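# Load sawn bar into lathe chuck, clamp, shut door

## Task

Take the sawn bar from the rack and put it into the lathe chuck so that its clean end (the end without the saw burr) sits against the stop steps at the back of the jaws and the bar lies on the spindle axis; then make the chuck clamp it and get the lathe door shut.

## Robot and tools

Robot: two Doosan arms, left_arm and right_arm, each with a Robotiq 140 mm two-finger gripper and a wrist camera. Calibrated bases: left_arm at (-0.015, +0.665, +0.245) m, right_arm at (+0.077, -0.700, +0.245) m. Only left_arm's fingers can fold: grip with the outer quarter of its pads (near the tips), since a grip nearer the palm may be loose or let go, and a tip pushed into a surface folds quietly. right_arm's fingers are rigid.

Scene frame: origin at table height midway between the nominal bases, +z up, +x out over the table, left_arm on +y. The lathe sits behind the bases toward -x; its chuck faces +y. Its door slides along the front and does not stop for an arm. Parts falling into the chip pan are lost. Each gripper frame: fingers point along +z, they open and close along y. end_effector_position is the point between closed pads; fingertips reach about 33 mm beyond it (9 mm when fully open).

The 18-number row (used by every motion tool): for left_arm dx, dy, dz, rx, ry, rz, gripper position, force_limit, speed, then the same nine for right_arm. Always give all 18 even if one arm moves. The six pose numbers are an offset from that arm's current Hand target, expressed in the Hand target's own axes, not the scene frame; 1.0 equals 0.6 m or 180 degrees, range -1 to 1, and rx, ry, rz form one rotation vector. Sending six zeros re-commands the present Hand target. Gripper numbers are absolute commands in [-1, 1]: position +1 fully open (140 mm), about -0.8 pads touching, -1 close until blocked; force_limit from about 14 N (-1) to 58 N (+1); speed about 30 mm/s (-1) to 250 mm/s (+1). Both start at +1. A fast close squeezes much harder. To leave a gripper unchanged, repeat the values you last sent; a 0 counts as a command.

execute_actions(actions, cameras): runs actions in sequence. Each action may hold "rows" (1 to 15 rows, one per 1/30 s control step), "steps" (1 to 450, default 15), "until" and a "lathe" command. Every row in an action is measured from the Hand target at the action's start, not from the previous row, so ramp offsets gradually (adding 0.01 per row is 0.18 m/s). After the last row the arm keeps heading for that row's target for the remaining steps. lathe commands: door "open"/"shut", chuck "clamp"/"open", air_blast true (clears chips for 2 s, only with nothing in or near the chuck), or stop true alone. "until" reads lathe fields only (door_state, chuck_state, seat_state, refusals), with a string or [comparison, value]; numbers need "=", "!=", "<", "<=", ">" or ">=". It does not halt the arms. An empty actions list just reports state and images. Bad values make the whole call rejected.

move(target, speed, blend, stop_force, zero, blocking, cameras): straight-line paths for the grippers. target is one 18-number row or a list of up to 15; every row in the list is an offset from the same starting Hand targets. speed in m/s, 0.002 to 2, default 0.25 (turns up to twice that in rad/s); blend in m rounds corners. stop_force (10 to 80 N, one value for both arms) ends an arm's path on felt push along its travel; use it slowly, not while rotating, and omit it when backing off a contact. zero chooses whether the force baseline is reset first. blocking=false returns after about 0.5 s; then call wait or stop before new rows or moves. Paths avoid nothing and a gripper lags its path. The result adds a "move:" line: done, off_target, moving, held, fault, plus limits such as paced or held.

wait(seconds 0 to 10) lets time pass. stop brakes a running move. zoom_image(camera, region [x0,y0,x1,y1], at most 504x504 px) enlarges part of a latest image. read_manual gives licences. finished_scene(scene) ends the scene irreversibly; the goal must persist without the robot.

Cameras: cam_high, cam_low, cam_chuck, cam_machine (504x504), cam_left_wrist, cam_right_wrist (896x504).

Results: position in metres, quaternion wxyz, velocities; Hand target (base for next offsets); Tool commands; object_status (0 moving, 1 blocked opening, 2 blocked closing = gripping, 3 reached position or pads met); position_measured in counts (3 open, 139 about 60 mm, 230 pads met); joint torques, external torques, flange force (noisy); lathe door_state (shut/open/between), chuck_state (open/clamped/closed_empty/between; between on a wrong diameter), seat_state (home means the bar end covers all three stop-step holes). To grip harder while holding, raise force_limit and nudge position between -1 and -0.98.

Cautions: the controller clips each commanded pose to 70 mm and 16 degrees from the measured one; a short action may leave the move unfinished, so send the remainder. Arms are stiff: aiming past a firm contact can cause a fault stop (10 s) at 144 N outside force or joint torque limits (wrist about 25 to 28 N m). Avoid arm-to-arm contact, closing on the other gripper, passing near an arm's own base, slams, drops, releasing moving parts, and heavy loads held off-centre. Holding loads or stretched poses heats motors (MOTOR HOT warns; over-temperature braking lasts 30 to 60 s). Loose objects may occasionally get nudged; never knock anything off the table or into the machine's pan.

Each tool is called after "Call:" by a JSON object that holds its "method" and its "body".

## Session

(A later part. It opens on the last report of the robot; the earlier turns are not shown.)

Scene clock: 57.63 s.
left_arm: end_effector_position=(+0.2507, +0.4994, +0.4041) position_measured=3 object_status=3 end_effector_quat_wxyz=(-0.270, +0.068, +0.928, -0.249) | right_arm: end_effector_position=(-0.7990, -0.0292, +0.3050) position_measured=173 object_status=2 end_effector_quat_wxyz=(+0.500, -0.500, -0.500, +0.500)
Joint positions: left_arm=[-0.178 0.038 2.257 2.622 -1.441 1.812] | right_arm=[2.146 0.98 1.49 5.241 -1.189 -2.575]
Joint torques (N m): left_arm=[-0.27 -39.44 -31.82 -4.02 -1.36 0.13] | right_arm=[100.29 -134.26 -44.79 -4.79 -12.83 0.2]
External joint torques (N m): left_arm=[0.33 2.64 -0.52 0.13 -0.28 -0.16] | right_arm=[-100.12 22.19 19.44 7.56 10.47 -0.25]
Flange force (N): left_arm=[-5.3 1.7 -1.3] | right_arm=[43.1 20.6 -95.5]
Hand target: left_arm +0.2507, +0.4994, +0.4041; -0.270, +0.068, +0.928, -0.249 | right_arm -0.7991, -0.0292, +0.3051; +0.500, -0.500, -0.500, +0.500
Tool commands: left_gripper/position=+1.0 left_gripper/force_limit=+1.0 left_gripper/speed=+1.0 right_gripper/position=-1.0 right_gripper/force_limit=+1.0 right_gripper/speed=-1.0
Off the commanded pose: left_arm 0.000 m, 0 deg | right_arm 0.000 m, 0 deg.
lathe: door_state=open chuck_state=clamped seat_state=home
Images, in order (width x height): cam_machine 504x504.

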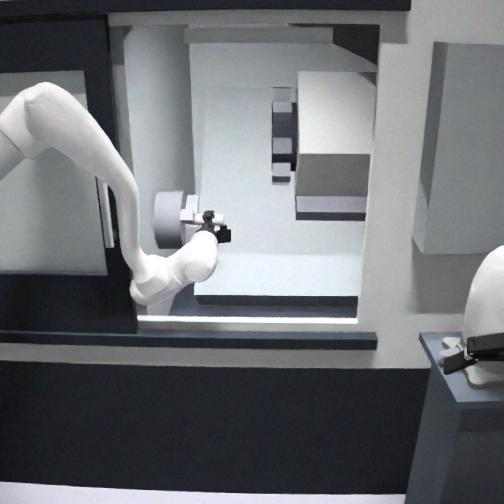

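Clamped, seated, no fault. Release and retreat, closing the door once clear.

Call:
{"method": "execute_actions", "body": {"actions": [{"rows":[[0,0,0,0,0,0,1,1,1,0,0,0,0,0,0,0.4,1,-0.6]],"steps":50}], "cameras": ["cam_chuck"]}}

Call:
{"method": "move", "body": {"target": [[0,0,0,0,0,0,1,1,1,0,0,-0.25,0,0,0,0.4,1,-0.6],[0,0,0,0,0,0,1,1,1,0.167,-0.1,-0.95,0,0,0,0.4,1,-0.6]], "speed": [0.15,0.3], "blend": [0.03,0], "cameras": ["cam_machine"]}}

Scene clock: 60.47 s.
left_arm: end_effector_position=(+0.2507, +0.4994, +0.4041) position_measured=3 object_status=3 end_effector_quat_wxyz=(-0.270, +0.068, +0.928, -0.249) | right_arm: end_effector_position=(-0.7991, -0.0292, +0.3050) position_measured=78 object_status=3 end_effector_quat_wxyz=(+0.500, -0.500, -0.500, +0.500)
Joint positions: left_arm=[-0.178 0.038 2.257 2.622 -1.441 1.812] | right_arm=[2.146 0.98 1.49 5.241 -1.189 -2.575]
Joint torques (N m): left_arm=[-0.52 -39.31 -31.88 -4.06 -1.42 0.08] | right_arm=[2.98 -114.75 -25.5 2.45 -2.2 -0.22]
External joint torques (N m): left_arm=[0.54 2.62 -0.32 0.18 -0.22 -0.1] | right_arm=[-3.14 3 0.31 0.29 -0.13 0.17]
Flange force (N): left_arm=[-5.1 2.4 -1.1] | right_arm=[3.8 3.7 -1.4]
Hand target: left_arm +0.2507, +0.4994, +0.4041; -0.270, +0.068, +0.928, -0.249 | right_arm -0.7991, -0.0292, +0.3051; +0.500, -0.500, -0.500, +0.500
Off the commanded pose: left_arm 0.000 m, 0 deg | right_arm 0.000 m, 0 deg.
lathe: door_state=open chuck_state=clamped seat_state=home
Images, in order (width x height): cam_chuck 504x504.

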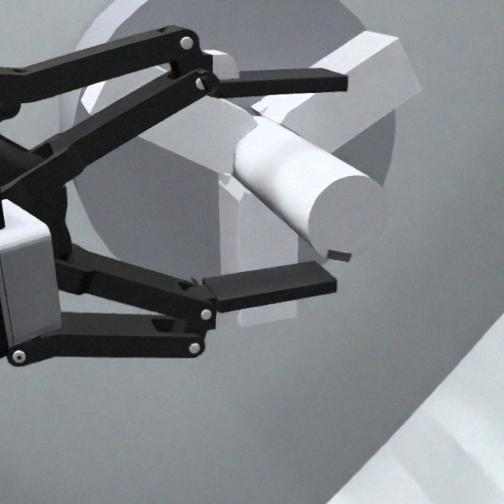

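Scene clock: 63.37 s.
left_arm: end_effector_position=(+0.2507, +0.4994, +0.4041) position_measured=3 object_status=3 end_effector_quat_wxyz=(-0.270, +0.068, +0.928, -0.249) | right_arm: end_effector_position=(-0.2292, +0.0709, +0.3657) position_measured=78 object_status=3 end_effector_quat_wxyz=(+0.500, -0.500, -0.500, +0.500)
Joint positions: left_arm=[-0.178 0.038 2.257 2.622 -1.441 1.812] | right_arm=[1.427 0.813 1.719 4.648 -1.615 -2.533]
Joint torques (N m): left_arm=[-0.67 -39.33 -31.88 -4.09 -1.42 0.1] | right_arm=[3.14 -97.97 -20.98 1.16 -2.28 -0.28]
External joint torques (N m): left_arm=[0.94 2.89 -0.31 0.21 -0.21 -0.13] | right_arm=[-2.8 0.84 0.27 0.29 -0.01 0.23]
Flange force (N): left_arm=[-5.4 3.3 -1.5] | right_arm=[0.2 0.8 -3.3]
Hand target: left_arm +0.2507, +0.4994, +0.4041; -0.270, +0.068, +0.928, -0.249 | right_arm -0.2291, +0.0709, +0.3657; +0.500, -0.500, -0.500, +0.500
Off the commanded pose: left_arm 0.000 m, 0 deg | right_arm 0.000 m, 0 deg.
lathe: door_state=open chuck_state=clamped seat_state=home
move: done
Images, in order (width x height): cam_machine 504x504.

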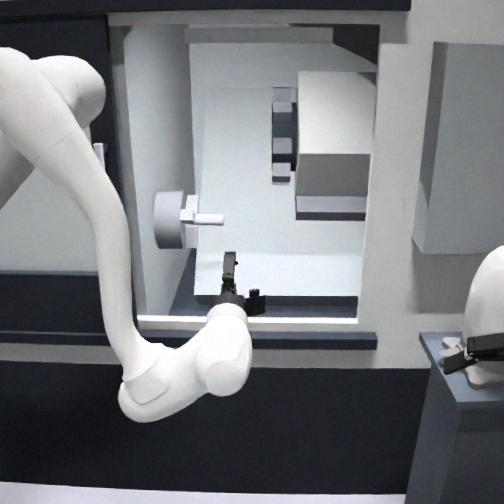

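Call:
{"method": "move", "body": {"target": [0,0,0,0,0,0,1,1,1,0.05,-0.1,-0.68,0,0,0,0.4,1,-0.6], "speed": 0.3, "cameras": ["cam_machine"]}}

Call:
{"method": "execute_actions", "body": {"actions": [{"lathe":{"door":"shut"},"steps":300,"until":{"lathe":{"door_state":"shut"}}}], "cameras": ["cam_machine"]}}

Scene clock: 66.03 s.
left_arm: end_effector_position=(+0.2507, +0.4994, +0.4041) position_measured=3 object_status=3 end_effector_quat_wxyz=(-0.270, +0.068, +0.928, -0.249) | right_arm: end_effector_position=(+0.1787, +0.1008, +0.4261) position_measured=78 object_status=3 end_effector_quat_wxyz=(+0.500, -0.500, -0.500, +0.500)
Joint positions: left_arm=[-0.178 0.038 2.257 2.622 -1.441 1.812] | right_arm=[0.97 0.893 1.379 4.347 -1.97 -2.347]
Joint torques (N m): left_arm=[-0.28 -39.53 -31.84 -4.09 -1.35 0.17] | right_arm=[3.5 -112.73 -28.39 0.24 -1.83 -0.49]
External joint torques (N m): left_arm=[0.17 3.37 -0.28 0.23 -0.28 -0.2] | right_arm=[-3.11 2.98 0.13 0.42 -0.11 0.45]
Flange force (N): left_arm=[-6.5 2.0 -0.6] | right_arm=[2.3 2.4 -4.7]
Hand target: left_arm +0.2507, +0.4994, +0.4041; -0.270, +0.068, +0.928, -0.249 | right_arm +0.1788, +0.1008, +0.4261; +0.500, -0.500, -0.500, +0.500
Off the commanded pose: left_arm 0.000 m, 0 deg | right_arm 0.000 m, 0 deg.
lathe: door_state=open chuck_state=clamped seat_state=home
move: done
Images, in order (width x height): cam_machine 504x504.

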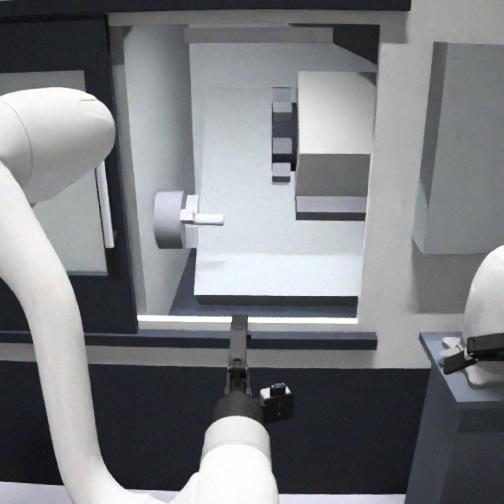

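Scene clock: 68.20 s.
left_arm: end_effector_position=(+0.2507, +0.4994, +0.4041) position_measured=3 object_status=3 end_effector_quat_wxyz=(-0.270, +0.068, +0.928, -0.249) | right_arm: end_effector_position=(+0.1788, +0.1008, +0.4261) position_measured=78 object_status=3 end_effector_quat_wxyz=(+0.500, -0.500, -0.500, +0.500)
Joint positions: left_arm=[-0.178 0.038 2.257 2.622 -1.441 1.812] | right_arm=[0.97 0.893 1.379 4.347 -1.97 -2.347]
Joint torques (N m): left_arm=[-0.81 -39.3 -31.89 -4.08 -1.34 0.1] | right_arm=[2.96 -112.62 -28.72 0.24 -1.88 -0.26]
External joint torques (N m): left_arm=[0.93 2.7 -0.38 0.19 -0.3 -0.13] | right_arm=[-2.79 2.51 0.33 0.41 -0.07 0.21]
Flange force (N): left_arm=[-5.1 3.1 -1.8] | right_arm=[1.1 2.2 -3.7]
Hand target: left_arm +0.2507, +0.4994, +0.4041; -0.270, +0.068, +0.928, -0.249 | right_arm +0.1788, +0.1008, +0.4261; +0.500, -0.500, -0.500, +0.500
Tool commands: left_gripper/position=+1.0 left_gripper/force_limit=+1.0 left_gripper/speed=+1.0 right_gripper/position=+0.4 right_gripper/force_limit=+1.0 right_gripper/speed=-0.6
Off the commanded pose: left_arm 0.000 m, 0 deg | right_arm 0.000 m, 0 deg.
lathe: door_state=shut chuck_state=clamped seat_state=home
Images, in order (width x height): cam_machine 504x504.

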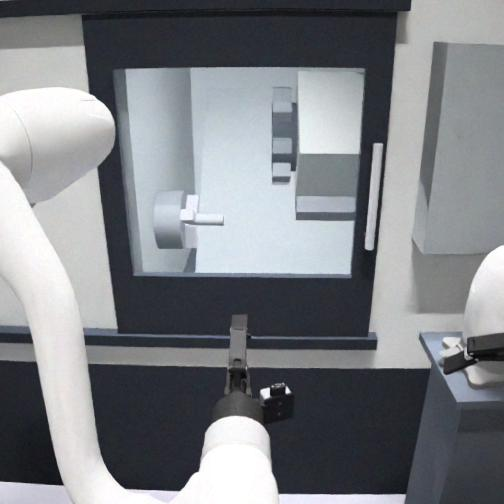

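Call:
{"method": "finished_scene", "body": {"scene": 2}}

The scene is finished: the task was done.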